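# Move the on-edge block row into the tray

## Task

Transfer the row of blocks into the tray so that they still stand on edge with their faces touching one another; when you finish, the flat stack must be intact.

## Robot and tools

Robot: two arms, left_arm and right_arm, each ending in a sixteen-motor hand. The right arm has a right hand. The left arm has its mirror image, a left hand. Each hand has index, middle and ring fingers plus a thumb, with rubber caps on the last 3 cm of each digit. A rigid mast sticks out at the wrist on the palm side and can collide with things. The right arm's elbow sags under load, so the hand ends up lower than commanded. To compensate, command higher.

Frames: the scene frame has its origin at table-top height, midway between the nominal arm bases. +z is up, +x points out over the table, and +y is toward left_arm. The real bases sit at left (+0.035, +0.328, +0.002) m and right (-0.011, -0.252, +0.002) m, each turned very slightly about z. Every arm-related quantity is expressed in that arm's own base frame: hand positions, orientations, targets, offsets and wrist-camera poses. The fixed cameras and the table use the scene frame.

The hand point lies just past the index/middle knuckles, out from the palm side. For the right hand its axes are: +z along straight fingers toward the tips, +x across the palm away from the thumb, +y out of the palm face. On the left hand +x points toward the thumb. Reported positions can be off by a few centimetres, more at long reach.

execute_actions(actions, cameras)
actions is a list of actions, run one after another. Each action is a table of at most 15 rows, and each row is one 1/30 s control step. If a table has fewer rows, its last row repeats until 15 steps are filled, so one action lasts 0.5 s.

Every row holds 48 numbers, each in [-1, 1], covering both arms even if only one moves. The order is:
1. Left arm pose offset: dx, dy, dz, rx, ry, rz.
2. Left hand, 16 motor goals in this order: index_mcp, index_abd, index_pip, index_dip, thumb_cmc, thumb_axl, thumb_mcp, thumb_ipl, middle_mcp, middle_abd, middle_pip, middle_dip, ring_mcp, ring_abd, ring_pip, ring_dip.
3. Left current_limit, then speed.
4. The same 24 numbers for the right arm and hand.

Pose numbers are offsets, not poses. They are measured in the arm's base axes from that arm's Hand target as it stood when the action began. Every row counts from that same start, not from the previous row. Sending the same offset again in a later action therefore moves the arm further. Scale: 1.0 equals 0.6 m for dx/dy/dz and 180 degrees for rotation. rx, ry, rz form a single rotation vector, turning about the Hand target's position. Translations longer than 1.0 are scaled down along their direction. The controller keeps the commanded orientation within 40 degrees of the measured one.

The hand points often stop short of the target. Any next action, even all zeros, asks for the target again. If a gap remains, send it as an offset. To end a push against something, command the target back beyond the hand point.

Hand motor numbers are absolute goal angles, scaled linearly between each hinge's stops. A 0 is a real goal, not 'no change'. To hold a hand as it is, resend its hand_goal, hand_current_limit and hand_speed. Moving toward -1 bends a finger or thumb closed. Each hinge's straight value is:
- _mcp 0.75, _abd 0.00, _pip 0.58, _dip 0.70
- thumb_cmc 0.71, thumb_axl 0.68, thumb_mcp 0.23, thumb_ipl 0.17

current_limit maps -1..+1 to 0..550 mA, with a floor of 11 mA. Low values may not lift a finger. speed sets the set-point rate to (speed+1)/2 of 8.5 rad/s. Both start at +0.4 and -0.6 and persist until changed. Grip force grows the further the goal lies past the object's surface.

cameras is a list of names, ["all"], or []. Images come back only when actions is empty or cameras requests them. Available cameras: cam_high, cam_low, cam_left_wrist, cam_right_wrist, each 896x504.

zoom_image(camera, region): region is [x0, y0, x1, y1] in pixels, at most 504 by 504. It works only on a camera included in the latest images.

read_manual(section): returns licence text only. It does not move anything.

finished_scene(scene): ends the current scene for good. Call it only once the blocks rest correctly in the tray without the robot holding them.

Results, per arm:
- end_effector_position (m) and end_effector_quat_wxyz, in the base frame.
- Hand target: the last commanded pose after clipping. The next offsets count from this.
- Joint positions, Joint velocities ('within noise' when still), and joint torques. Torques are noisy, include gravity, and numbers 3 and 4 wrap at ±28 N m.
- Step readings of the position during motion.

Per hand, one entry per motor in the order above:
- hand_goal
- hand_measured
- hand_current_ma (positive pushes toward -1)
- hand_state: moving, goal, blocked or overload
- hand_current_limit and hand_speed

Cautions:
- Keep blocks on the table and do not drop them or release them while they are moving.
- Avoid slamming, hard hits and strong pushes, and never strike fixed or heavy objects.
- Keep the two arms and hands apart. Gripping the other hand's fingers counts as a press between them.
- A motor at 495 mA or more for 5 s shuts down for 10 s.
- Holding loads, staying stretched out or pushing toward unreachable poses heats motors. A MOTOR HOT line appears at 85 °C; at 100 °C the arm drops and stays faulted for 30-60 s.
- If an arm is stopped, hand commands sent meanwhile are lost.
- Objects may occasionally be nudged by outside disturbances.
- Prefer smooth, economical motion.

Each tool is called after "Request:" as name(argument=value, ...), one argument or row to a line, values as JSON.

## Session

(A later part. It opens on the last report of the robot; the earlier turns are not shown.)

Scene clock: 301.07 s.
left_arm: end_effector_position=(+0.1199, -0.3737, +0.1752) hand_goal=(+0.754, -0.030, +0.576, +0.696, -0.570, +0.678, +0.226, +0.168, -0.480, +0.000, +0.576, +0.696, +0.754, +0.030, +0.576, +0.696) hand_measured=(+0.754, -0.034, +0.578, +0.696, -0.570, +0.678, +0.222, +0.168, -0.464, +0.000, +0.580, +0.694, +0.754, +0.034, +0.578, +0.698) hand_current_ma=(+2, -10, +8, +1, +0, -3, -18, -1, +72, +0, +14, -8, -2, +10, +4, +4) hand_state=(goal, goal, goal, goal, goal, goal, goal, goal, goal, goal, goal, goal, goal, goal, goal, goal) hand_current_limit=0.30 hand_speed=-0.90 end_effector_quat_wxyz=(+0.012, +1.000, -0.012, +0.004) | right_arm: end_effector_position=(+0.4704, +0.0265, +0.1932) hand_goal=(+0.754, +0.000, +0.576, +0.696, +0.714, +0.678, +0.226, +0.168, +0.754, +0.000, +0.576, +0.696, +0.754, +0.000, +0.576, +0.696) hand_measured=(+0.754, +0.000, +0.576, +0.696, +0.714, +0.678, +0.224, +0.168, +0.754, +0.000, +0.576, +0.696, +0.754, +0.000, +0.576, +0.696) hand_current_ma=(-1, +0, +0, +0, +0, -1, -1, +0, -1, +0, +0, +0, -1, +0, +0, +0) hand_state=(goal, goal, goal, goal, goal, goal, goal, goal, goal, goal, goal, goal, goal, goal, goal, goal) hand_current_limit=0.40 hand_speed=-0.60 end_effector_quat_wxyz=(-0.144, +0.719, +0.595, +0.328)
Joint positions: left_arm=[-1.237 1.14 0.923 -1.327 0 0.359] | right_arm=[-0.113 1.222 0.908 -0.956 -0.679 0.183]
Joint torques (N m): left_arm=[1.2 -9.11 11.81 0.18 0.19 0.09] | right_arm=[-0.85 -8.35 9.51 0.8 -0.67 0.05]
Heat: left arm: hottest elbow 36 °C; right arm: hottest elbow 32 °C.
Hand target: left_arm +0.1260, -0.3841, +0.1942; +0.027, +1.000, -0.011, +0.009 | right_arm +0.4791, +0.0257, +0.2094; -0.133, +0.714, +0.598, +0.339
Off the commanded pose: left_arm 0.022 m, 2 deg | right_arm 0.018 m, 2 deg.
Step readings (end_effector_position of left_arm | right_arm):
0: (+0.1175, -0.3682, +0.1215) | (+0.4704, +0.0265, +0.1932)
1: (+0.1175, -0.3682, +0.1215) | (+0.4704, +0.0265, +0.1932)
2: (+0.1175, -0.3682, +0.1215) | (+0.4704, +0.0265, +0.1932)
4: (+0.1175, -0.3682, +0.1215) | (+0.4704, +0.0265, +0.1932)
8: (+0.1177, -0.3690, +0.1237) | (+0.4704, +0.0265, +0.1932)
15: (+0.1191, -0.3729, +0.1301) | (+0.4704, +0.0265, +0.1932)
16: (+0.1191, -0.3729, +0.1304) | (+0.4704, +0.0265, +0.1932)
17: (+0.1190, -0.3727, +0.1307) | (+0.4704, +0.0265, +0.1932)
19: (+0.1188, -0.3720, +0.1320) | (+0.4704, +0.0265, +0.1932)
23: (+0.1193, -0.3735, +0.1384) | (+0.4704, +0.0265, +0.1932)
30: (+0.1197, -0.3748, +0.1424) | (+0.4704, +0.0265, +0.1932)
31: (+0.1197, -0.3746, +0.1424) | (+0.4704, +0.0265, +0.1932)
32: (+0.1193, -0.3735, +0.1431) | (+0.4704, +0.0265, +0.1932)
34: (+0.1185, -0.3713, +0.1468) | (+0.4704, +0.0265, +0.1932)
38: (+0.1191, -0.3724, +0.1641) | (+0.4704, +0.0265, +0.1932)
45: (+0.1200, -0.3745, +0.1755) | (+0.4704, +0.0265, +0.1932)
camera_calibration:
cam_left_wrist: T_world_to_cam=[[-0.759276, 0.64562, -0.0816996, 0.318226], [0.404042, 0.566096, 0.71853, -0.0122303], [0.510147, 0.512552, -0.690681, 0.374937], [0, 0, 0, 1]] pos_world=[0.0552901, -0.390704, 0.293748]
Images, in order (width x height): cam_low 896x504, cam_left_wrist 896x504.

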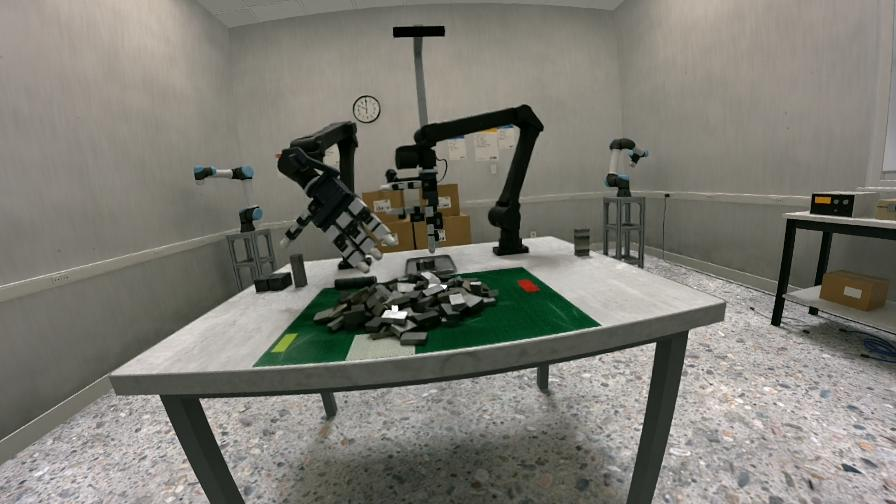

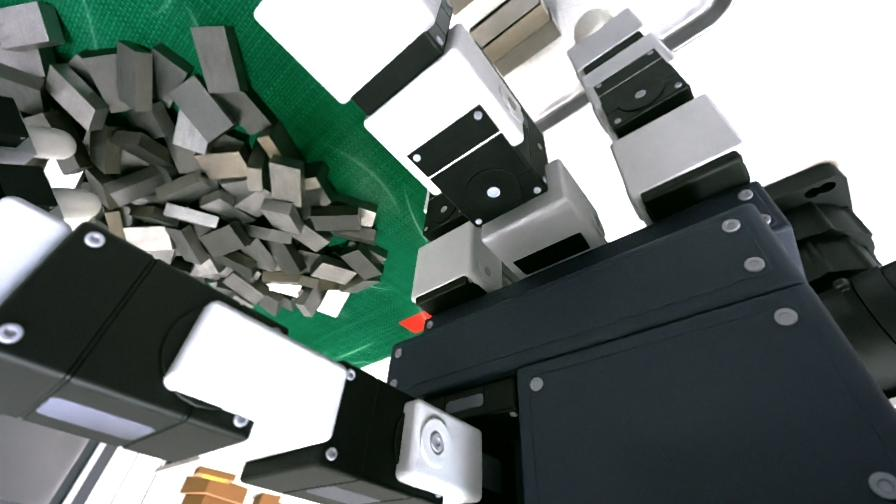

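Request:
execute_actions(
  actions=[
    [[0.0492,0.009,0.001,0.0172,0.0055,0.1667,0.754,0,0.576,0.696,-0.57,0.678,0.226,0.168,-0.48,0,0.576,0.696,0.754,0,0.576,0.696,0.3,-0.9,0,0,0,0,0,0,0.754,0,0.576,0.696,0.714,0.678,0.226,0.168,0.754,0,0.576,0.696,0.754,0,0.576,0.696,0.4,-0.6]],
    [[0.0327,0.06,0,0,0,0.1667,0.754,0,0.576,0.696,-0.57,0.678,0.226,0.168,-0.48,0,0.576,0.696,0.754,0,0.576,0.696,0.3,-0.9,0,0,0,0,0,0,0.754,0,0.576,0.696,0.714,0.678,0.226,0.168,0.754,0,0.576,0.696,0.754,0,0.576,0.696,0.4,-0.6]],
    [[-0.0018,0.0683,0,0,0,0.1667,0.754,0,0.576,0.696,-0.57,0.678,0.226,0.168,-0.48,0,0.576,0.696,0.754,0,0.576,0.696,0.3,-0.9,0,0,0,0,0,0,0.754,0,0.576,0.696,0.714,0.678,0.226,0.168,0.754,0,0.576,0.696,0.754,0,0.576,0.696,0.4,-0.6]],
  ],
  cameras=["cam_left_wrist"],
)

Request:
zoom_image(
  camera="cam_left_wrist",
  region=[440, 0, 640, 120],
)

Scene clock: 303.83 s.
left_arm: end_effector_position=(+0.1722, -0.2885, +0.1821) hand_goal=(+0.754, +0.000, +0.576, +0.696, -0.570, +0.678, +0.226, +0.168, -0.480, +0.000, +0.576, +0.696, +0.754, +0.000, +0.576, +0.696) hand_measured=(+0.754, -0.004, +0.578, +0.696, -0.570, +0.678, +0.222, +0.168, -0.464, +0.000, +0.580, +0.694, +0.754, +0.004, +0.578, +0.698) hand_current_ma=(-3, -10, +7, +1, -1, -3, -18, -1, +72, +0, +14, -8, -2, +10, +4, +4) hand_state=(goal, goal, goal, goal, goal, goal, goal, goal, goal, goal, goal, goal, goal, goal, goal, goal) hand_current_limit=0.30 hand_speed=-0.90 end_effector_quat_wxyz=(-0.014, +0.718, +0.696, +0.007) | right_arm: end_effector_position=(+0.4704, +0.0265, +0.1932) hand_goal=(+0.754, +0.000, +0.576, +0.696, +0.714, +0.678, +0.226, +0.168, +0.754, +0.000, +0.576, +0.696, +0.754, +0.000, +0.576, +0.696) hand_measured=(+0.754, +0.000, +0.576, +0.696, +0.714, +0.678, +0.224, +0.168, +0.754, +0.000, +0.576, +0.696, +0.754, +0.000, +0.576, +0.696) hand_current_ma=(-1, +0, +0, +0, +0, -1, -1, +0, -1, +0, +0, +0, -1, +0, +0, +0) hand_state=(goal, goal, goal, goal, goal, goal, goal, goal, goal, goal, goal, goal, goal, goal, goal, goal) hand_current_limit=0.40 hand_speed=-0.60 end_effector_quat_wxyz=(-0.144, +0.719, +0.595, +0.328)
Joint positions: left_arm=[-1.295 1.218 1.008 -1.393 0.001 -1.263] | right_arm=[-0.113 1.222 0.908 -0.956 -0.679 0.183]
Joint torques (N m): left_arm=[0.09 -8.53 11.84 -0.09 -0.3 -0.11] | right_arm=[-0.85 -8.41 9.5 0.8 -0.67 0.05]
Heat: left arm: hottest elbow 36 °C; right arm: hottest elbow 32 °C.
Hand target: left_arm +0.1740, -0.3017, +0.1949; -0.005, +0.715, +0.699, +0.005 | right_arm +0.4791, +0.0257, +0.2094; -0.133, +0.714, +0.598, +0.339
Off the commanded pose: left_arm 0.018 m, 1 deg | right_arm 0.018 m, 2 deg.
Step readings (end_effector_position of left_arm | right_arm):
0: (+0.1199, -0.3737, +0.1752) | (+0.4704, +0.0265, +0.1932)
1: (+0.1202, -0.3735, +0.1752) | (+0.4704, +0.0265, +0.1932)
2: (+0.1217, -0.3727, +0.1754) | (+0.4704, +0.0265, +0.1932)
4: (+0.1273, -0.3690, +0.1762) | (+0.4704, +0.0265, +0.1932)
8: (+0.1393, -0.3662, +0.1803) | (+0.4704, +0.0265, +0.1932)
15: (+0.1483, -0.3681, +0.1811) | (+0.4704, +0.0265, +0.1932)
16: (+0.1487, -0.3675, +0.1805) | (+0.4704, +0.0265, +0.1932)
17: (+0.1499, -0.3656, +0.1801) | (+0.4704, +0.0265, +0.1932)
19: (+0.1536, -0.3586, +0.1792) | (+0.4704, +0.0265, +0.1932)
23: (+0.1623, -0.3448, +0.1788) | (+0.4704, +0.0265, +0.1932)
30: (+0.1702, -0.3327, +0.1811) | (+0.4704, +0.0265, +0.1932)
31: (+0.1706, -0.3320, +0.1813) | (+0.4704, +0.0265, +0.1932)
32: (+0.1705, -0.3296, +0.1812) | (+0.4704, +0.0265, +0.1932)
34: (+0.1690, -0.3214, +0.1800) | (+0.4704, +0.0265, +0.1932)
38: (+0.1687, -0.3054, +0.1798) | (+0.4704, +0.0265, +0.1932)
45: (+0.1720, -0.2931, +0.1827) | (+0.4704, +0.0265, +0.1932)
camera_calibration:
cam_left_wrist: T_world_to_cam=[[-0.653402, -0.753188, -0.0759784, -0.119331], [-0.538157, 0.391569, 0.746365, 0.020252], [-0.532402, 0.528565, -0.661186, 0.488048], [0, 0, 0, 1]] pos_world=[0.192766, -0.355774, 0.298508]
Images, in order (width x height): cam_left_wrist 896x504.

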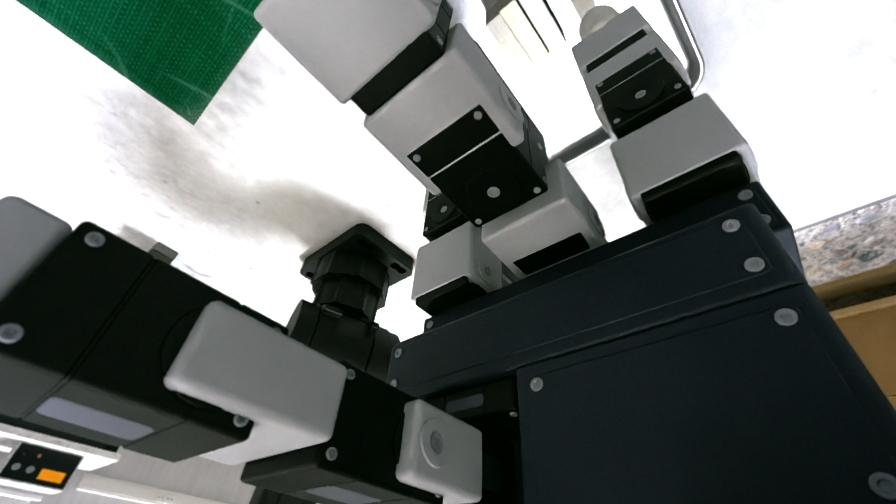

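Scaled by 2.520.

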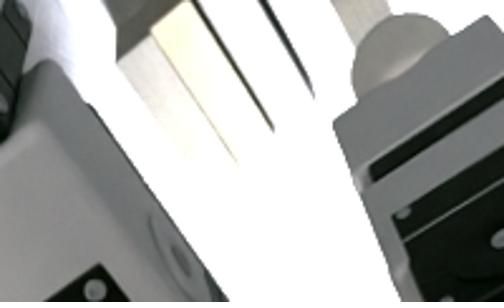

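Request:
execute_actions(
  actions=[
    [[-0.0013,-0.0078,-0.0815,-0.0045,0,0,0.754,0,0.576,0.696,-0.57,0.678,0.226,0.168,-0.48,0,0.576,0.696,0.754,0,0.576,0.696,0.3,-0.9,0,0,0,0,0,0,0.754,0,0.576,0.696,0.714,0.678,0.226,0.168,0.754,0,0.576,0.696,0.754,0,0.576,0.696,0.4,-0.6]],
    [[0,0,0,0,0,0,0.754,0,0.576,0.696,-0.57,0.678,0.226,0.168,-0.48,0,0.576,0.696,0.754,0,0.576,0.696,0.3,-0.9,0,0,0,0,0,0,0.754,0,0.576,0.696,0.714,0.678,0.226,0.168,0.754,0,0.576,0.696,0.754,0,0.576,0.696,0.4,-0.6]],
  ],
  cameras=["cam_left_wrist"],
)

Request:
zoom_image(
  camera="cam_left_wrist",
  region=[440, 0, 640, 120],
)

Scene clock: 305.33 s.
left_arm: end_effector_position=(+0.1753, -0.3046, +0.1511) hand_goal=(+0.754, +0.000, +0.576, +0.696, -0.570, +0.678, +0.226, +0.168, -0.480, +0.000, +0.576, +0.696, +0.754, +0.000, +0.576, +0.696) hand_measured=(+0.754, -0.002, +0.578, +0.696, -0.570, +0.678, +0.222, +0.168, -0.464, +0.000, +0.580, +0.694, +0.754, +0.002, +0.578, +0.698) hand_current_ma=(-3, -8, +7, +1, -1, -3, -18, -1, +72, +0, +14, -8, -2, +9, +4, +4) hand_state=(goal, goal, goal, goal, goal, goal, goal, goal, goal, goal, goal, goal, goal, goal, goal, goal) hand_current_limit=0.30 hand_speed=-0.90 end_effector_quat_wxyz=(+0.002, +0.717, +0.697, -0.002) | right_arm: end_effector_position=(+0.4704, +0.0265, +0.1932) hand_goal=(+0.754, +0.000, +0.576, +0.696, +0.714, +0.678, +0.226, +0.168, +0.754, +0.000, +0.576, +0.696, +0.754, +0.000, +0.576, +0.696) hand_measured=(+0.754, +0.000, +0.576, +0.696, +0.714, +0.678, +0.224, +0.168, +0.754, +0.000, +0.576, +0.696, +0.754, +0.000, +0.576, +0.696) hand_current_ma=(-1, +0, +0, +0, +0, -1, -1, +0, -1, +0, +0, +0, -1, +0, +0, +0) hand_state=(goal, goal, goal, goal, goal, goal, goal, goal, goal, goal, goal, goal, goal, goal, goal, goal) hand_current_limit=0.40 hand_speed=-0.60 end_effector_quat_wxyz=(-0.144, +0.719, +0.595, +0.328)
Joint positions: left_arm=[-1.299 1.261 0.96 -1.265 0.001 -1.272] | right_arm=[-0.113 1.222 0.908 -0.956 -0.679 0.183]
Joint torques (N m): left_arm=[0.38 -9.82 7.84 0.83 -0.28 -0.11] | right_arm=[-0.85 -8.35 9.5 0.8 -0.67 0.04]
Heat: left arm: hottest elbow 36 °C; right arm: hottest elbow 32 °C.
Hand target: left_arm +0.1733, -0.3063, +0.1459; +0.000, +0.715, +0.699, +0.000 | right_arm +0.4791, +0.0257, +0.2094; -0.133, +0.714, +0.598, +0.339
Off the commanded pose: left_arm 0.006 m, 0 deg | right_arm 0.018 m, 2 deg.
Step readings (end_effector_position of left_arm | right_arm):
0: (+0.1722, -0.2885, +0.1821) | (+0.4704, +0.0265, +0.1932)
1: (+0.1722, -0.2884, +0.1820) | (+0.4704, +0.0265, +0.1932)
2: (+0.1725, -0.2900, +0.1817) | (+0.4704, +0.0265, +0.1932)
4: (+0.1740, -0.2973, +0.1790) | (+0.4704, +0.0265, +0.1932)
8: (+0.1754, -0.3044, +0.1642) | (+0.4704, +0.0265, +0.1932)
15: (+0.1751, -0.3037, +0.1511) | (+0.4704, +0.0265, +0.1932)
16: (+0.1751, -0.3040, +0.1511) | (+0.4704, +0.0265, +0.1932)
17: (+0.1752, -0.3043, +0.1511) | (+0.4704, +0.0265, +0.1932)
19: (+0.1753, -0.3045, +0.1511) | (+0.4704, +0.0265, +0.1932)
23: (+0.1753, -0.3046, +0.1511) | (+0.4704, +0.0265, +0.1932)
30: (+0.1753, -0.3046, +0.1511) | (+0.4704, +0.0265, +0.1932)
camera_calibration:
cam_left_wrist: T_world_to_cam=[[-0.649274, -0.758514, -0.0556754, -0.137159], [-0.547465, 0.415294, 0.726507, 0.0633294], [-0.527944, 0.502182, -0.6849, 0.472509], [0, 0, 0, 1]] pos_world=[0.195076, -0.367623, 0.269976]
Images, in order (width x height): cam_left_wrist 896x504.

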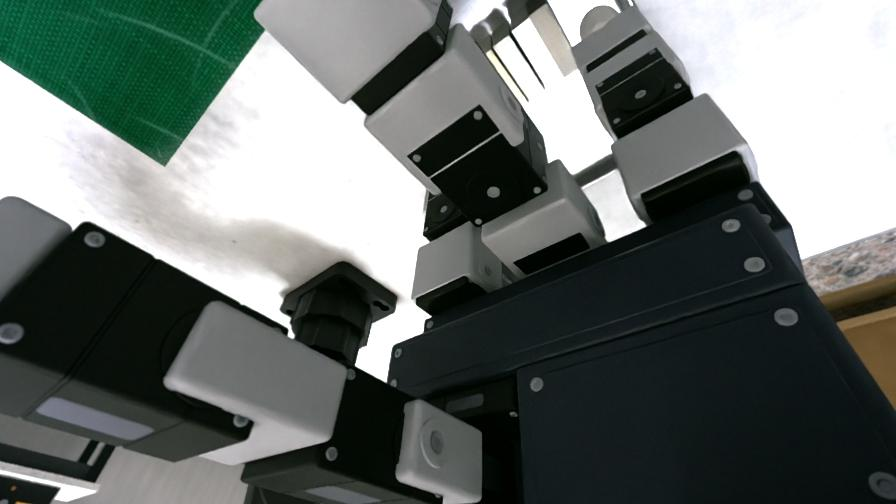

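Scaled by 2.520.

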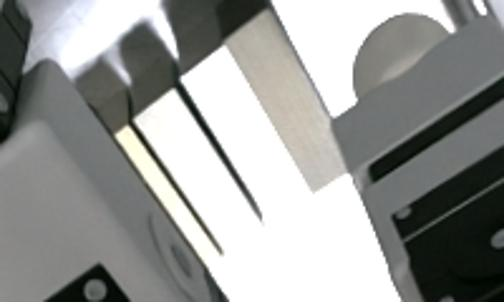

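Request:
execute_actions(
  actions=[
    [[0,0.0028,-0.025,0,0,0,0.754,0.02,0.576,0.696,-0.57,0.678,0.226,0.168,-0.48,0,0.576,0.696,0.754,-0.02,0.576,0.696,0.3,-0.9,0,0,0,0,0,0,0.754,0,0.576,0.696,0.714,0.678,0.226,0.168,0.754,0,0.576,0.696,0.754,0,0.576,0.696,0.4,-0.6]],
    [[0,0,-0.0255,0,0,0,0.754,0.02,0.576,0.696,-0.57,0.678,0.226,0.168,-0.48,0,0.576,0.696,0.754,-0.02,0.576,0.696,0.3,-0.9,0,0,0,0,0,0,0.754,0,0.576,0.696,0.714,0.678,0.226,0.168,0.754,0,0.576,0.696,0.754,0,0.576,0.696,0.4,-0.6]],
  ],
  cameras=["cam_left_wrist"],
)

Request:
zoom_image(
  camera="cam_left_wrist",
  region=[440, 0, 640, 120],
)

Scene clock: 306.90 s.
left_arm: end_effector_position=(+0.1752, -0.3043, +0.1225) hand_goal=(+0.754, +0.020, +0.576, +0.696, -0.570, +0.678, +0.226, +0.168, -0.480, +0.000, +0.576, +0.696, +0.754, -0.020, +0.576, +0.696) hand_measured=(+0.754, +0.016, +0.578, +0.696, -0.570, +0.678, +0.222, +0.168, -0.464, +0.000, +0.580, +0.694, +0.754, -0.016, +0.578, +0.698) hand_current_ma=(-3, -10, +7, +1, -1, -3, -18, -1, +72, +0, +14, -8, -2, +11, +4, +4) hand_state=(goal, goal, goal, goal, goal, goal, goal, goal, goal, goal, goal, goal, goal, goal, goal, goal) hand_current_limit=0.30 hand_speed=-0.90 end_effector_quat_wxyz=(+0.004, +0.717, +0.697, -0.003) | right_arm: end_effector_position=(+0.4704, +0.0265, +0.1932) hand_goal=(+0.754, +0.000, +0.576, +0.696, +0.714, +0.678, +0.226, +0.168, +0.754, +0.000, +0.576, +0.696, +0.754, +0.000, +0.576, +0.696) hand_measured=(+0.754, +0.000, +0.576, +0.696, +0.714, +0.678, +0.224, +0.168, +0.754, +0.000, +0.576, +0.696, +0.754, +0.000, +0.576, +0.696) hand_current_ma=(-1, +0, +0, +0, +0, -1, -1, +0, -1, +0, +0, +0, -1, +0, +0, +0) hand_state=(goal, goal, goal, goal, goal, goal, goal, goal, goal, goal, goal, goal, goal, goal, goal, goal) hand_current_limit=0.40 hand_speed=-0.60 end_effector_quat_wxyz=(-0.144, +0.719, +0.595, +0.328)
Joint positions: left_arm=[-1.299 1.285 0.901 -1.177 0.001 -1.272] | right_arm=[-0.113 1.222 0.908 -0.956 -0.679 0.183]
Joint torques (N m): left_arm=[0.56 -9.88 7.49 0.94 -0.27 -0.08] | right_arm=[-0.91 -8.41 9.51 0.8 -0.67 0.05]
Heat: left arm: hottest elbow 36 °C; right arm: hottest elbow 32 °C.
Hand target: left_arm +0.1733, -0.3047, +0.1157; +0.000, +0.715, +0.699, +0.000 | right_arm +0.4791, +0.0257, +0.2094; -0.133, +0.714, +0.598, +0.339
Off the commanded pose: left_arm 0.007 m, 1 deg | right_arm 0.018 m, 2 deg.
Step readings (end_effector_position of left_arm | right_arm):
0: (+0.1753, -0.3046, +0.1511) | (+0.4704, +0.0265, +0.1932)
1: (+0.1753, -0.3047, +0.1511) | (+0.4704, +0.0265, +0.1932)
2: (+0.1755, -0.3052, +0.1506) | (+0.4704, +0.0265, +0.1932)
4: (+0.1757, -0.3061, +0.1480) | (+0.4704, +0.0265, +0.1932)
8: (+0.1751, -0.3039, +0.1414) | (+0.4704, +0.0265, +0.1932)
15: (+0.1751, -0.3040, +0.1384) | (+0.4704, +0.0265, +0.1932)
16: (+0.1752, -0.3043, +0.1384) | (+0.4704, +0.0265, +0.1932)
17: (+0.1753, -0.3046, +0.1378) | (+0.4704, +0.0265, +0.1932)
19: (+0.1756, -0.3056, +0.1348) | (+0.4704, +0.0265, +0.1932)
23: (+0.1751, -0.3039, +0.1265) | (+0.4704, +0.0265, +0.1932)
30: (+0.1751, -0.3040, +0.1225) | (+0.4704, +0.0265, +0.1932)
camera_calibration:
cam_left_wrist: T_world_to_cam=[[-0.649212, -0.758763, -0.0529439, -0.139014], [-0.548455, 0.418766, 0.723763, 0.085487], [-0.526993, 0.498913, -0.688015, 0.451886], [0, 0, 0, 1]] pos_world=[0.194777, -0.366729, 0.241672]
Images, in order (width x height): cam_left_wrist 896x504.

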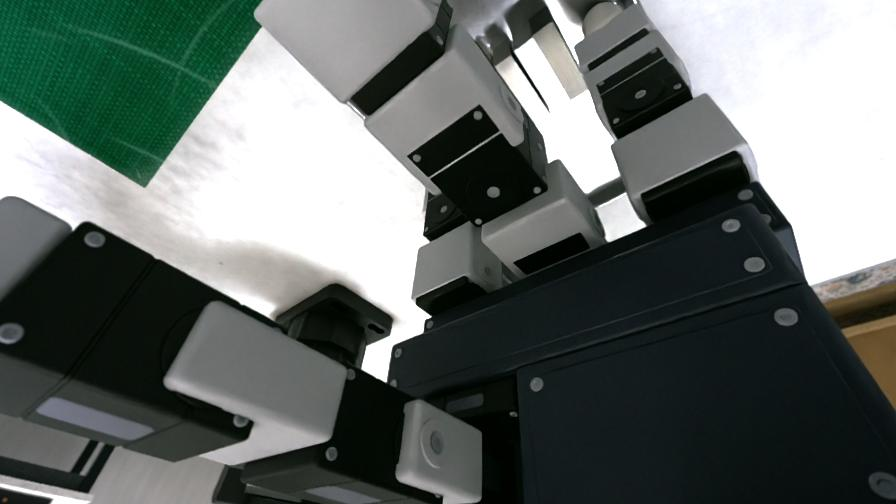

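Scaled by 2.520.

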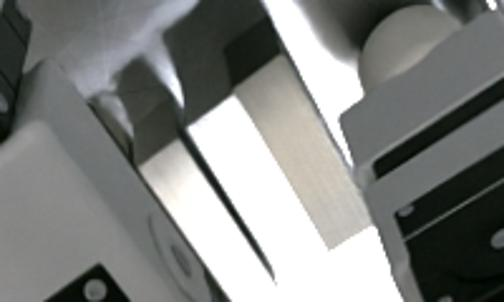

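Request:
execute_actions(
  actions=[
    [[0,0,0,0,0,0,0.754,-0.09,0.576,0.696,-0.57,0.678,0.226,0.168,-0.48,0,0.576,0.696,0.754,0.12,0.576,0.696,-0.1,-0.93,0,0,0,0,0,0,0.754,0,0.576,0.696,0.714,0.678,0.226,0.168,0.754,0,0.576,0.696,0.754,0,0.576,0.696,0.4,-0.6]],
  ],
  cameras=["cam_left_wrist","cam_low"],
)

Request:
zoom_image(
  camera="cam_left_wrist",
  region=[440, 0, 640, 120],
)

Request:
zoom_image(
  camera="cam_low",
  region=[405, 240, 460, 280],
)

Scene clock: 307.97 s.
left_arm: end_effector_position=(+0.1753, -0.3043, +0.1224) hand_goal=(+0.754, -0.090, +0.576, +0.696, -0.570, +0.678, +0.226, +0.168, -0.480, +0.000, +0.576, +0.696, +0.754, +0.120, +0.576, +0.696) hand_measured=(+0.754, -0.056, +0.578, +0.696, -0.570, +0.678, +0.222, +0.168, -0.464, +0.000, +0.580, +0.694, +0.754, +0.088, +0.578, +0.698) hand_current_ma=(-3, +122, +7, +1, -1, -3, -18, -1, +72, +0, +14, -8, -2, -121, +4, +4) hand_state=(goal, blocked, goal, goal, goal, goal, goal, goal, goal, goal, goal, goal, goal, blocked, goal, goal) hand_current_limit=-0.10 hand_speed=-0.93 end_effector_quat_wxyz=(+0.004, +0.717, +0.697, -0.003) | right_arm: end_effector_position=(+0.4704, +0.0265, +0.1932) hand_goal=(+0.754, +0.000, +0.576, +0.696, +0.714, +0.678, +0.226, +0.168, +0.754, +0.000, +0.576, +0.696, +0.754, +0.000, +0.576, +0.696) hand_measured=(+0.754, +0.000, +0.576, +0.696, +0.714, +0.678, +0.224, +0.168, +0.754, +0.000, +0.576, +0.696, +0.754, +0.000, +0.576, +0.696) hand_current_ma=(-1, +0, +0, +0, +0, -1, -1, +0, -1, +0, +0, +0, -1, +0, +0, +0) hand_state=(goal, goal, goal, goal, goal, goal, goal, goal, goal, goal, goal, goal, goal, goal, goal, goal) hand_current_limit=0.40 hand_speed=-0.60 end_effector_quat_wxyz=(-0.144, +0.719, +0.595, +0.328)
Joint positions: left_arm=[-1.299 1.285 0.901 -1.177 0.001 -1.272] | right_arm=[-0.113 1.222 0.908 -0.956 -0.679 0.183]
Joint torques (N m): left_arm=[0.73 -9.64 7.5 0.85 -0.27 -0.08] | right_arm=[-0.85 -8.47 9.51 0.8 -0.67 0.04]
Heat: left arm: hottest elbow 36 °C; right arm: hottest elbow 32 °C.
Hand target: left_arm +0.1733, -0.3047, +0.1157; +0.000, +0.715, +0.699, +0.000 | right_arm +0.4791, +0.0257, +0.2094; -0.133, +0.714, +0.598, +0.339
Off the commanded pose: left_arm 0.007 m, 1 deg | right_arm 0.018 m, 2 deg.
Step readings (end_effector_position of left_arm | right_arm):
0: (+0.1752, -0.3043, +0.1225) | (+0.4704, +0.0265, +0.1932)
1: (+0.1752, -0.3043, +0.1225) | (+0.4704, +0.0265, +0.1932)
2: (+0.1752, -0.3043, +0.1225) | (+0.4704, +0.0265, +0.1932)
4: (+0.1752, -0.3043, +0.1225) | (+0.4704, +0.0265, +0.1932)
8: (+0.1753, -0.3043, +0.1225) | (+0.4704, +0.0265, +0.1932)
15: (+0.1753, -0.3043, +0.1225) | (+0.4704, +0.0265, +0.1932)
camera_calibration:
cam_left_wrist: T_world_to_cam=[[-0.649172, -0.758758, -0.0535035, -0.138965], [-0.548684, 0.4184, 0.7238, 0.0855029], [-0.526803, 0.499227, -0.687932, 0.451925], [0, 0, 0, 1]] pos_world=[0.194778, -0.366828, 0.241572]
Images, in order (width x height): cam_low 896x504, cam_left_wrist 896x504.

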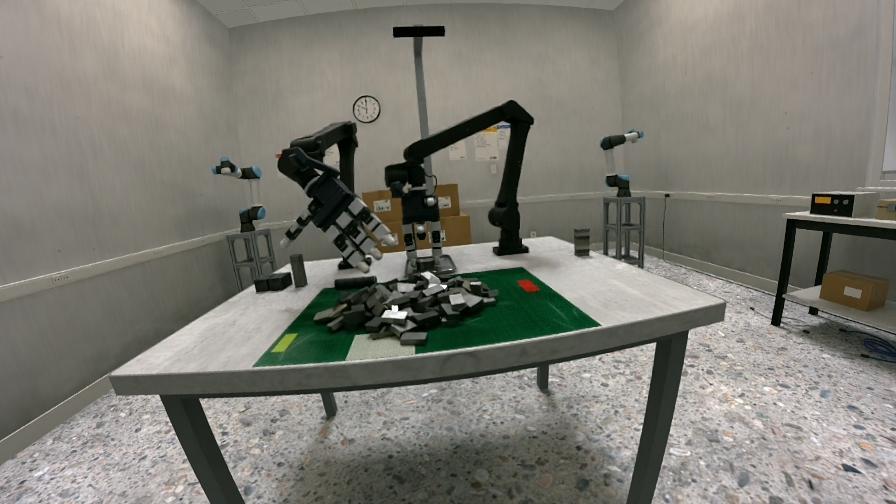

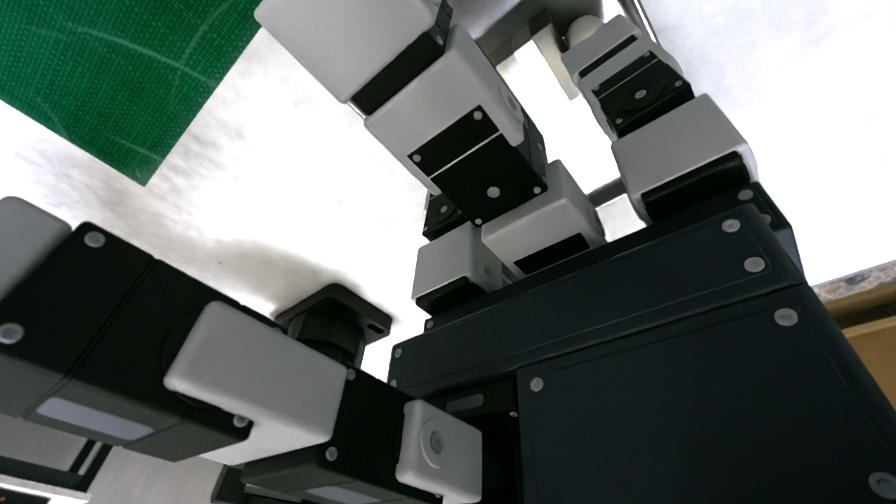

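Scaled by 2.520.

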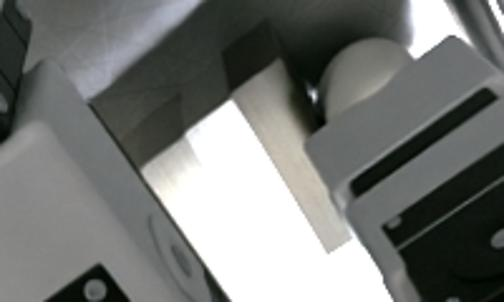

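Scaled by 9.164.

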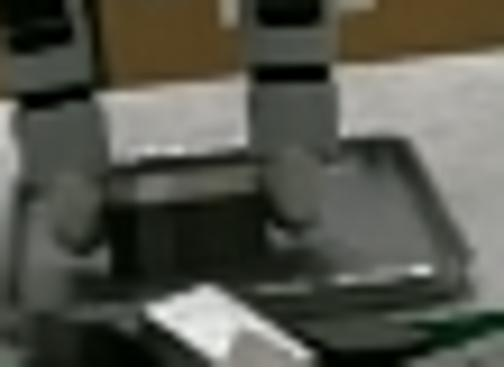

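Request:
execute_actions(
  actions=[
    [[0,0,0,0,0,0,0.754,-0.14,0.576,0.696,-0.57,0.678,0.226,0.168,-0.48,0,0.576,0.696,0.754,0.17,0.576,0.696,-0.1,-0.95,0,0,0,0,0,0,0.754,0,0.576,0.696,0.714,0.678,0.226,0.168,0.754,0,0.576,0.696,0.754,0,0.576,0.696,0.4,-0.6]],
  ],
  cameras=["cam_left_wrist","cam_low"],
)

Request:
zoom_image(
  camera="cam_left_wrist",
  region=[480, 0, 600, 120],
)

Request:
zoom_image(
  camera="cam_low",
  region=[405, 240, 460, 280],
)

Scene clock: 309.03 s.
left_arm: end_effector_position=(+0.1753, -0.3043, +0.1222) hand_goal=(+0.754, -0.140, +0.576, +0.696, -0.570, +0.678, +0.226, +0.168, -0.480, +0.000, +0.576, +0.696, +0.754, +0.170, +0.576, +0.696) hand_measured=(+0.754, -0.060, +0.578, +0.696, -0.570, +0.678, +0.222, +0.168, -0.464, +0.000, +0.580, +0.694, +0.754, +0.090, +0.578, +0.698) hand_current_ma=(-3, +248, +7, +1, -1, -3, -18, -1, +72, +0, +14, -8, -2, -247, +3, +4) hand_state=(goal, blocked, goal, goal, goal, goal, goal, goal, goal, goal, goal, goal, goal, blocked, goal, goal) hand_current_limit=-0.10 hand_speed=-0.95 end_effector_quat_wxyz=(+0.004, +0.717, +0.697, -0.003) | right_arm: end_effector_position=(+0.4704, +0.0265, +0.1932) hand_goal=(+0.754, +0.000, +0.576, +0.696, +0.714, +0.678, +0.226, +0.168, +0.754, +0.000, +0.576, +0.696, +0.754, +0.000, +0.576, +0.696) hand_measured=(+0.754, +0.000, +0.576, +0.696, +0.714, +0.678, +0.224, +0.168, +0.754, +0.000, +0.576, +0.696, +0.754, +0.000, +0.576, +0.696) hand_current_ma=(-1, +0, +0, +0, +0, -1, -1, +0, -1, +0, +0, +0, -1, +0, +0, +0) hand_state=(goal, goal, goal, goal, goal, goal, goal, goal, goal, goal, goal, goal, goal, goal, goal, goal) hand_current_limit=0.40 hand_speed=-0.60 end_effector_quat_wxyz=(-0.144, +0.719, +0.595, +0.328)
Joint positions: left_arm=[-1.299 1.285 0.901 -1.177 0.001 -1.272] | right_arm=[-0.113 1.222 0.908 -0.956 -0.679 0.183]
Joint torques (N m): left_arm=[0.38 -9.58 7.51 0.84 -0.27 -0.1] | right_arm=[-0.85 -8.41 9.51 0.79 -0.67 0.04]
Heat: left arm: hottest elbow 36 °C; right arm: hottest elbow 32 °C.
Hand target: left_arm +0.1733, -0.3047, +0.1157; +0.000, +0.715, +0.699, +0.000 | right_arm +0.4791, +0.0257, +0.2094; -0.133, +0.714, +0.598, +0.339
Off the commanded pose: left_arm 0.007 m, 1 deg | right_arm 0.018 m, 2 deg.
Step readings (end_effector_position of left_arm | right_arm):
0: (+0.1753, -0.3043, +0.1224) | (+0.4704, +0.0265, +0.1932)
1: (+0.1753, -0.3043, +0.1224) | (+0.4704, +0.0265, +0.1932)
2: (+0.1753, -0.3043, +0.1224) | (+0.4704, +0.0265, +0.1932)
4: (+0.1753, -0.3043, +0.1224) | (+0.4704, +0.0265, +0.1932)
8: (+0.1753, -0.3043, +0.1222) | (+0.4704, +0.0265, +0.1932)
15: (+0.1753, -0.3043, +0.1222) | (+0.4704, +0.0265, +0.1932)
camera_calibration:
cam_left_wrist: T_world_to_cam=[[-0.649185, -0.758738, -0.0536295, -0.13893], [-0.548546, 0.418165, 0.724041, 0.0854034], [-0.526931, 0.499455, -0.687669, 0.451901], [0, 0, 0, 1]] pos_world=[0.194777, -0.366828, 0.241472]
Images, in order (width x height): cam_low 896x504, cam_left_wrist 896x504.

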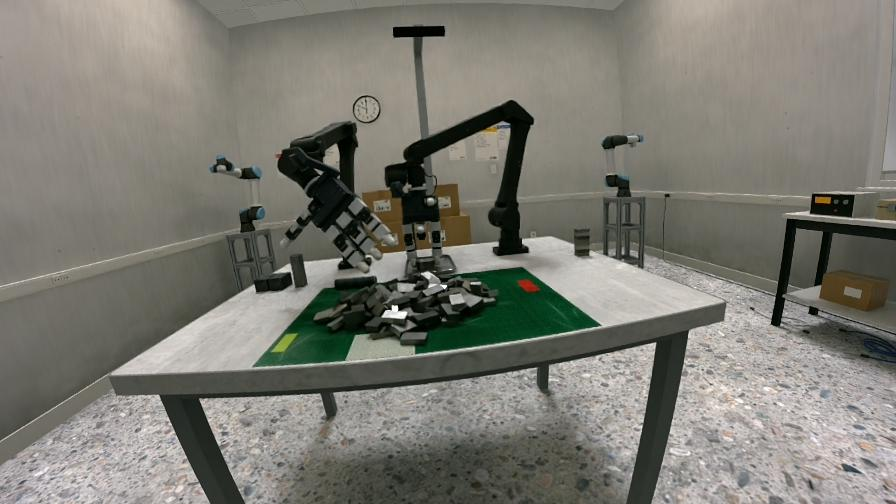

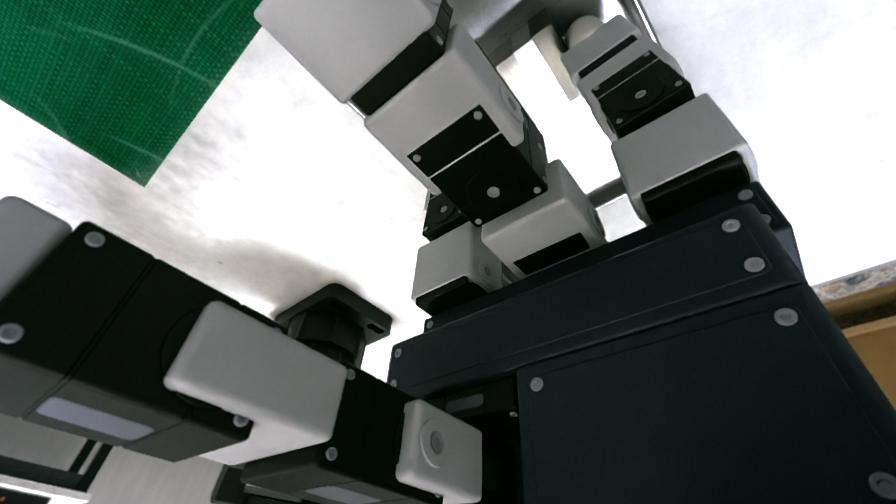

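Scaled by 4.200.

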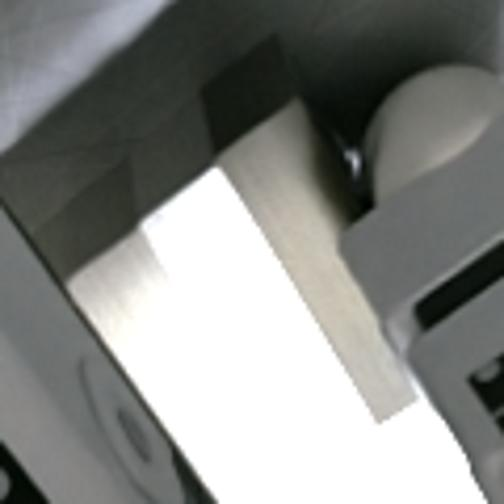

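Scaled by 9.164.

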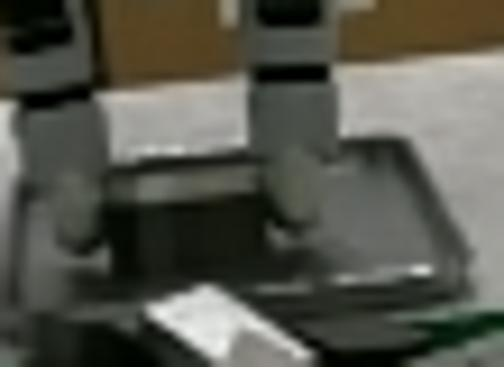

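Request:
execute_actions(
  actions=[
    [[0,0,0,0,0,0,0.754,-0.045,0.576,0.696,-0.57,0.678,0.226,0.168,-0.48,0,0.576,0.696,0.754,0.075,0.576,0.696,-0.1,-0.96,0,0,0,0,0,0,0.754,0,0.576,0.696,0.714,0.678,0.226,0.168,0.754,0,0.576,0.696,0.754,0,0.576,0.696,0.4,-0.6]],
    [[0,0,0,0,0,0,0.754,0.12,0.576,0.696,-0.57,0.678,0.226,0.168,-0.48,0,0.576,0.696,0.754,0.04,0.576,0.696,0.1,-0.93,0,0,0,0,0,0,0.754,0,0.576,0.696,0.714,0.678,0.226,0.168,0.754,0,0.576,0.696,0.754,0,0.576,0.696,0.4,-0.6]],
  ],
  cameras=["cam_left_wrist","cam_low"],
)

Request:
zoom_image(
  camera="cam_left_wrist",
  region=[480, 0, 600, 120],
)

Request:
zoom_image(
  camera="cam_low",
  region=[405, 240, 460, 280],
)

Scene clock: 310.77 s.
left_arm: end_effector_position=(+0.1753, -0.3043, +0.1222) hand_goal=(+0.754, +0.120, +0.576, +0.696, -0.570, +0.678, +0.226, +0.168, -0.480, +0.000, +0.576, +0.696, +0.754, +0.040, +0.576, +0.696) hand_measured=(+0.754, +0.116, +0.578, +0.696, -0.570, +0.678, +0.222, +0.168, -0.464, +0.000, +0.580, +0.694, +0.754, +0.044, +0.578, +0.698) hand_current_ma=(-3, -15, +7, +1, -1, -3, -18, -1, +72, +0, +14, -8, -2, +11, +3, +4) hand_state=(goal, goal, goal, goal, goal, goal, goal, goal, goal, goal, goal, goal, goal, goal, goal, goal) hand_current_limit=0.10 hand_speed=-0.93 end_effector_quat_wxyz=(+0.004, +0.717, +0.697, -0.003) | right_arm: end_effector_position=(+0.4704, +0.0265, +0.1932) hand_goal=(+0.754, +0.000, +0.576, +0.696, +0.714, +0.678, +0.226, +0.168, +0.754, +0.000, +0.576, +0.696, +0.754, +0.000, +0.576, +0.696) hand_measured=(+0.754, +0.000, +0.576, +0.696, +0.714, +0.678, +0.224, +0.168, +0.754, +0.000, +0.576, +0.696, +0.754, +0.000, +0.576, +0.696) hand_current_ma=(-1, +0, +0, +0, +0, -1, -1, +0, -1, +0, +0, +0, -1, +0, +0, +0) hand_state=(goal, goal, goal, goal, goal, goal, goal, goal, goal, goal, goal, goal, goal, goal, goal, goal) hand_current_limit=0.40 hand_speed=-0.60 end_effector_quat_wxyz=(-0.144, +0.719, +0.595, +0.328)
Joint positions: left_arm=[-1.299 1.285 0.901 -1.177 0.001 -1.272] | right_arm=[-0.113 1.222 0.908 -0.956 -0.679 0.183]
Joint torques (N m): left_arm=[0.56 -9.64 7.54 0.83 -0.28 -0.09] | right_arm=[-0.91 -8.41 9.5 0.8 -0.67 0.05]
Heat: left arm: hottest elbow 36 °C; right arm: hottest elbow 32 °C.
Hand target: left_arm +0.1733, -0.3047, +0.1157; +0.000, +0.715, +0.699, +0.000 | right_arm +0.4791, +0.0257, +0.2094; -0.133, +0.714, +0.598, +0.339
Off the commanded pose: left_arm 0.007 m, 1 deg | right_arm 0.018 m, 2 deg.
Step readings (end_effector_position of left_arm | right_arm):
0: (+0.1753, -0.3043, +0.1222) | (+0.4704, +0.0265, +0.1932)
1: (+0.1753, -0.3043, +0.1222) | (+0.4704, +0.0265, +0.1932)
2: (+0.1753, -0.3043, +0.1222) | (+0.4704, +0.0265, +0.1932)
4: (+0.1753, -0.3043, +0.1222) | (+0.4704, +0.0265, +0.1932)
8: (+0.1753, -0.3043, +0.1222) | (+0.4704, +0.0265, +0.1932)
15: (+0.1753, -0.3043, +0.1222) | (+0.4704, +0.0265, +0.1932)
16: (+0.1753, -0.3043, +0.1222) | (+0.4704, +0.0265, +0.1932)
17: (+0.1753, -0.3043, +0.1222) | (+0.4704, +0.0265, +0.1932)
19: (+0.1753, -0.3043, +0.1222) | (+0.4704, +0.0265, +0.1932)
23: (+0.1753, -0.3043, +0.1222) | (+0.4704, +0.0265, +0.1932)
30: (+0.1753, -0.3043, +0.1222) | (+0.4704, +0.0265, +0.1932)
camera_calibration:
cam_left_wrist: T_world_to_cam=[[-0.649185, -0.758738, -0.0536295, -0.13893], [-0.548546, 0.418165, 0.724041, 0.0854034], [-0.526931, 0.499455, -0.687669, 0.451901], [0, 0, 0, 1]] pos_world=[0.194777, -0.366828, 0.241472]
Images, in order (width x height): cam_low 896x504, cam_left_wrist 896x504.

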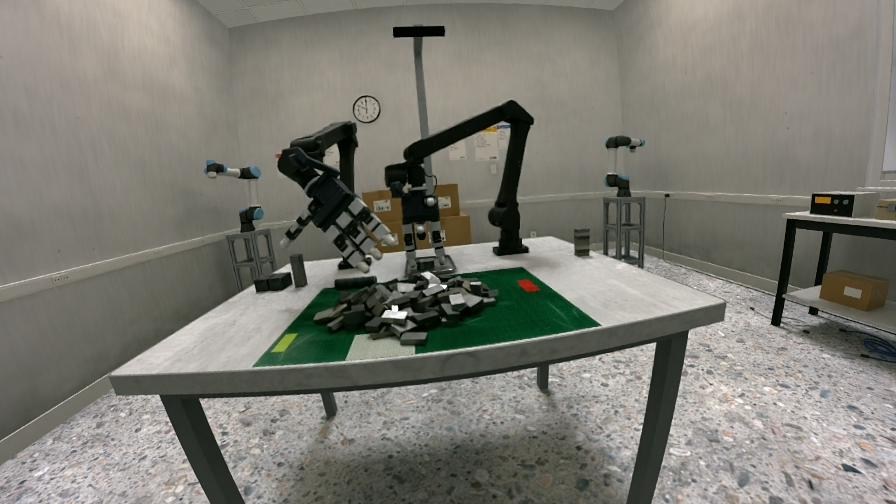

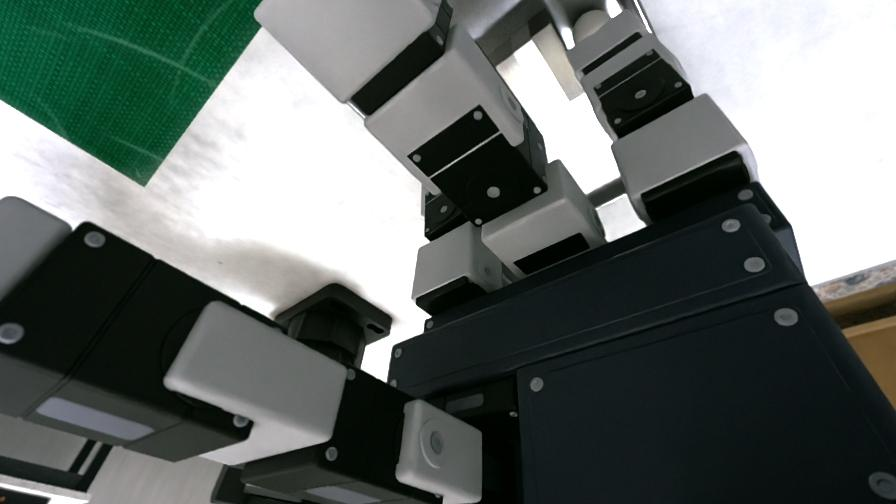

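Scaled by 4.200.

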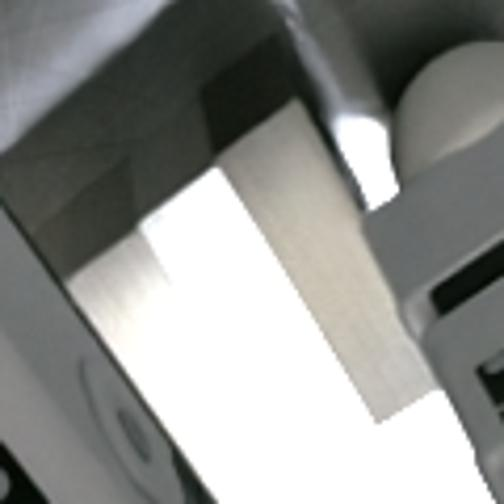

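Scaled by 9.164.

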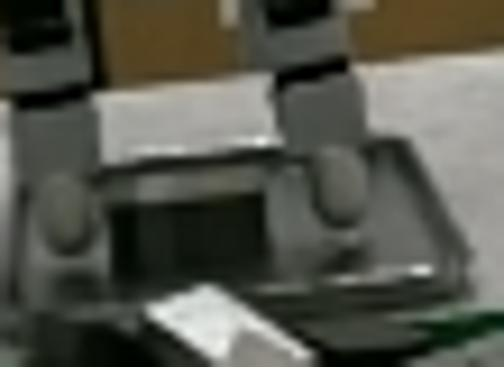

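Request:
execute_actions(
  actions=[
    [[0.0075,-0.0257,0.0534,-0.0159,-0.0045,0,0.754,0.14,0.576,0.696,-0.57,0.678,0.226,0.168,-0.48,0,0.576,0.696,0.754,0.04,0.576,0.696,0.1,-0.93,0,0,0,0,0,0,0.754,0,0.576,0.696,0.714,0.678,0.226,0.168,0.754,0,0.576,0.696,0.754,0,0.576,0.696,0.4,-0.6]],
    [[0.0008,-0.002,0.03,-0.0015,-0.0005,0,0.754,0.14,0.576,0.696,-0.57,0.678,0.226,0.168,-0.48,0,0.576,0.696,0.754,0.04,0.576,0.696,0.3,-0.9,0,0,0,0,0,0,0.754,0,0.576,0.696,0.714,0.678,0.226,0.168,0.754,0,0.576,0.696,0.754,0,0.576,0.696,0.4,-0.6]],
    [[0.005,0.02,0.06,0,0,0,0.754,0,0.576,0.696,-0.57,0.678,0.226,0.168,-0.48,0,0.576,0.696,0.754,0,0.576,0.696,0.3,-0.9,0,0,0,0,0,0,0.754,0,0.576,0.696,0.714,0.678,0.226,0.168,0.754,0,0.576,0.696,0.754,0,0.576,0.696,0.4,-0.6]],
  ],
  cameras=["cam_left_wrist","cam_low","cam_high"],
)

Request:
zoom_image(
  camera="cam_left_wrist",
  region=[460, 0, 620, 120],
)

Request:
zoom_image(
  camera="cam_low",
  region=[405, 240, 460, 280],
)

Request:
zoom_image(
  camera="cam_high",
  region=[420, 40, 520, 120],
)

Scene clock: 312.80 s.
left_arm: end_effector_position=(+0.1754, -0.2993, +0.1869) hand_goal=(+0.754, +0.000, +0.576, +0.696, -0.570, +0.678, +0.226, +0.168, -0.480, +0.000, +0.576, +0.696, +0.754, +0.000, +0.576, +0.696) hand_measured=(+0.754, +0.004, +0.578, +0.696, -0.570, +0.678, +0.222, +0.168, -0.464, +0.000, +0.580, +0.694, +0.754, +0.004, +0.578, +0.698) hand_current_ma=(-3, +11, +7, +1, -1, -3, -18, -1, +72, +0, +14, -8, -2, +12, +3, +4) hand_state=(goal, goal, goal, goal, goal, goal, goal, goal, goal, goal, goal, goal, goal, goal, goal, goal) hand_current_limit=0.30 hand_speed=-0.90 end_effector_quat_wxyz=(+0.012, +0.715, +0.699, -0.007) | right_arm: end_effector_position=(+0.4704, +0.0265, +0.1932) hand_goal=(+0.754, +0.000, +0.576, +0.696, +0.714, +0.678, +0.226, +0.168, +0.754, +0.000, +0.576, +0.696, +0.754, +0.000, +0.576, +0.696) hand_measured=(+0.754, +0.000, +0.576, +0.696, +0.714, +0.678, +0.224, +0.168, +0.754, +0.000, +0.576, +0.696, +0.754, +0.000, +0.576, +0.696) hand_current_ma=(-1, +0, +0, +0, +0, -1, -1, +0, -1, +0, +0, +0, -1, +0, +0, +0) hand_state=(goal, goal, goal, goal, goal, goal, goal, goal, goal, goal, goal, goal, goal, goal, goal, goal) hand_current_limit=0.40 hand_speed=-0.60 end_effector_quat_wxyz=(-0.144, +0.719, +0.595, +0.328)
Joint positions: left_arm=[-1.295 1.207 1.011 -1.346 0.001 -1.272] | right_arm=[-0.113 1.222 0.908 -0.956 -0.679 0.183]
Joint torques (N m): left_arm=[1.55 -9.88 11.55 0.1 -0.28 0.13] | right_arm=[-0.85 -8.53 9.51 0.79 -0.67 0.05]
Heat: left arm: hottest elbow 36 °C; right arm: hottest elbow 32 °C.
Hand target: left_arm +0.1812, -0.3094, +0.2017; +0.025, +0.715, +0.699, -0.014 | right_arm +0.4791, +0.0257, +0.2094; -0.133, +0.714, +0.598, +0.339
Off the commanded pose: left_arm 0.019 m, 2 deg | right_arm 0.018 m, 2 deg.
Step readings (end_effector_position of left_arm | right_arm):
0: (+0.1753, -0.3043, +0.1222) | (+0.4704, +0.0265, +0.1932)
1: (+0.1753, -0.3043, +0.1222) | (+0.4704, +0.0265, +0.1932)
2: (+0.1753, -0.3043, +0.1222) | (+0.4704, +0.0265, +0.1932)
4: (+0.1751, -0.3037, +0.1222) | (+0.4704, +0.0265, +0.1932)
8: (+0.1748, -0.3026, +0.1238) | (+0.4704, +0.0265, +0.1932)
15: (+0.1758, -0.3062, +0.1288) | (+0.4704, +0.0265, +0.1932)
16: (+0.1758, -0.3062, +0.1291) | (+0.4704, +0.0265, +0.1932)
17: (+0.1757, -0.3058, +0.1299) | (+0.4704, +0.0265, +0.1932)
19: (+0.1755, -0.3049, +0.1328) | (+0.4704, +0.0265, +0.1932)
23: (+0.1760, -0.3068, +0.1423) | (+0.4704, +0.0265, +0.1932)
30: (+0.1766, -0.3089, +0.1484) | (+0.4704, +0.0265, +0.1932)
31: (+0.1765, -0.3086, +0.1485) | (+0.4704, +0.0265, +0.1932)
32: (+0.1760, -0.3069, +0.1495) | (+0.4704, +0.0265, +0.1932)
34: (+0.1748, -0.3025, +0.1543) | (+0.4704, +0.0265, +0.1932)
38: (+0.1745, -0.2982, +0.1726) | (+0.4704, +0.0265, +0.1932)
45: (+0.1756, -0.3002, +0.1869) | (+0.4704, +0.0265, +0.1932)
camera_calibration:
cam_left_wrist: T_world_to_cam=[[-0.645729, -0.762368, -0.0427753, -0.135389], [-0.554096, 0.429304, 0.713215, 0.0429815], [-0.525368, 0.484245, -0.699639, 0.491257], [0, 0, 0, 1]] pos_world=[0.194482, -0.359557, 0.307256]
Images, in order (width x height): cam_high 896x504, cam_low 896x504, cam_left_wrist 896x504.

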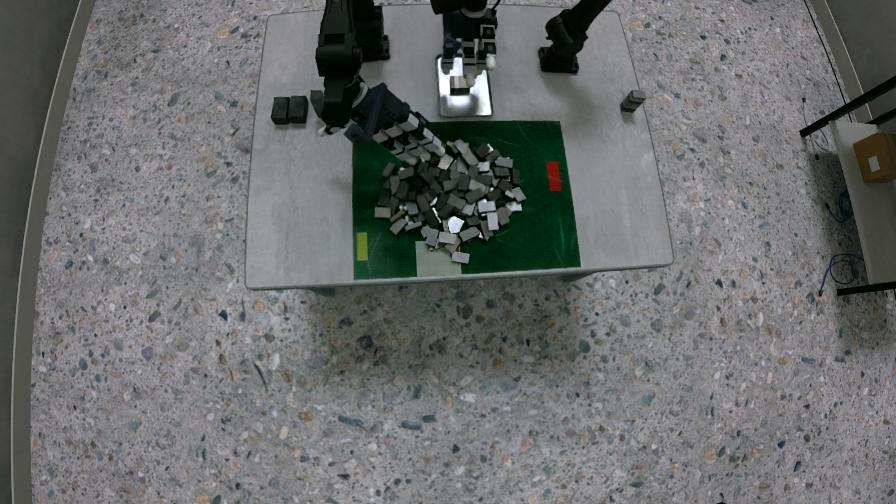

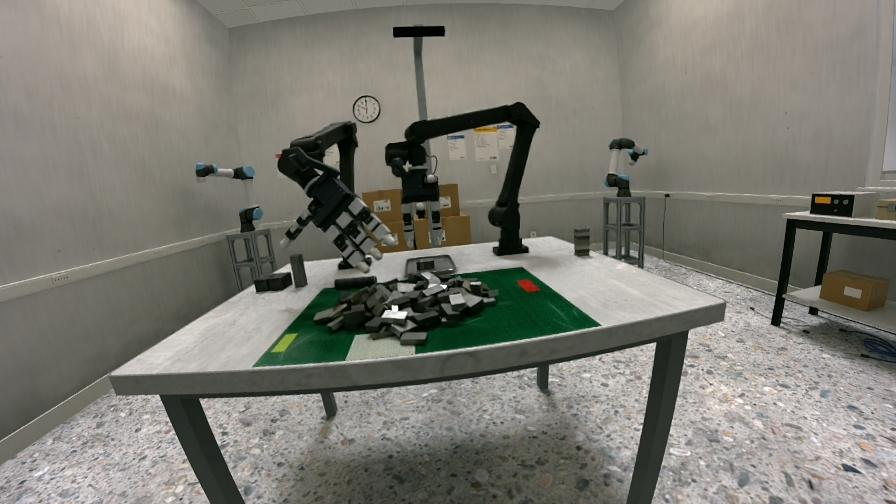

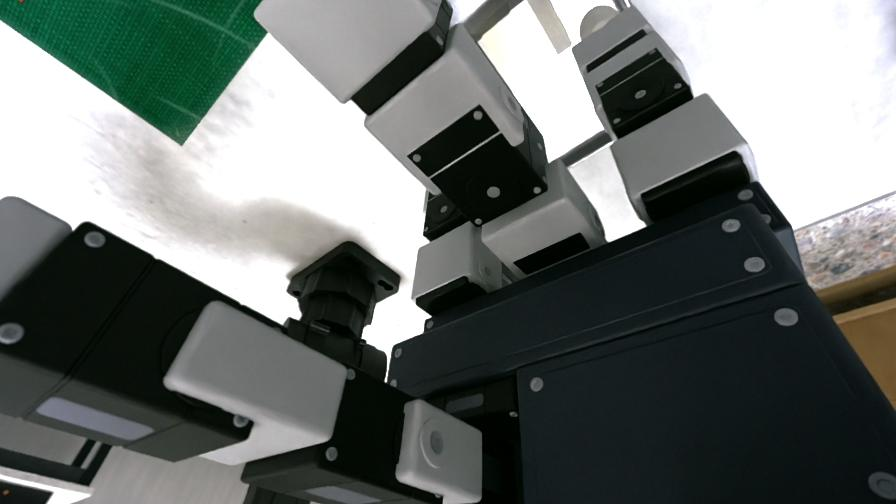

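Scaled by 3.150.

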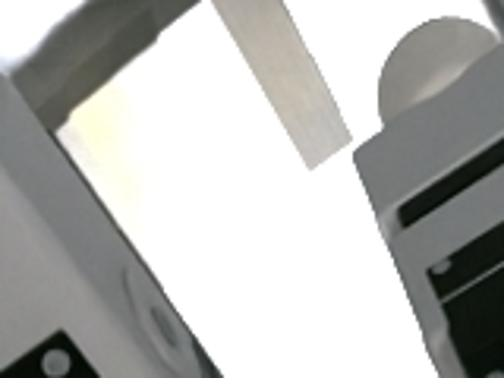

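Scaled by 9.164.

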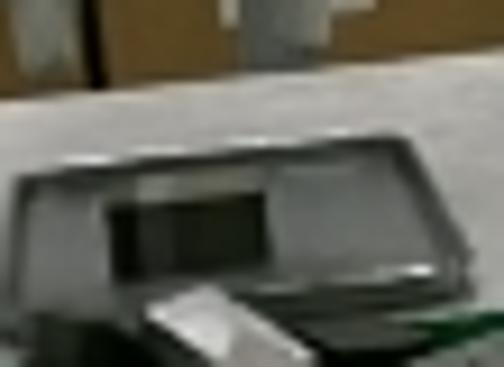

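Scaled by 5.040.

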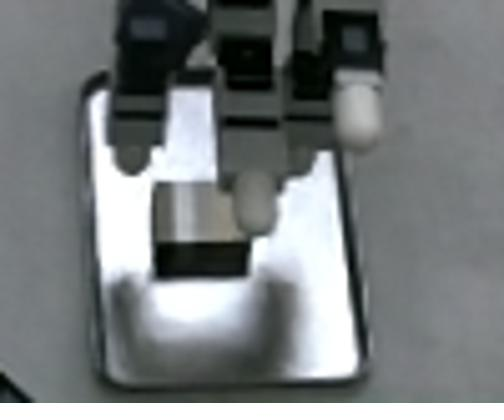

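Request:
zoom_image(
  camera="cam_high",
  region=[260, 80, 340, 140],
)

Request:
finished_scene(
  scene=2,
)

Scaled by 6.300.

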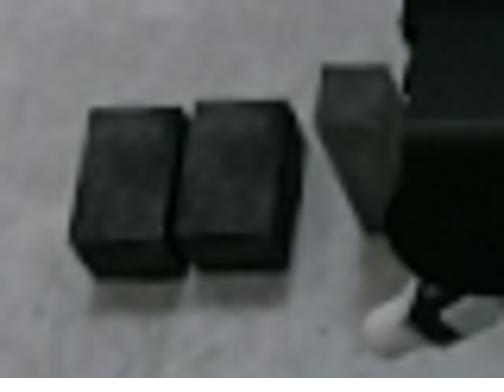

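The scene is finished: the task was done.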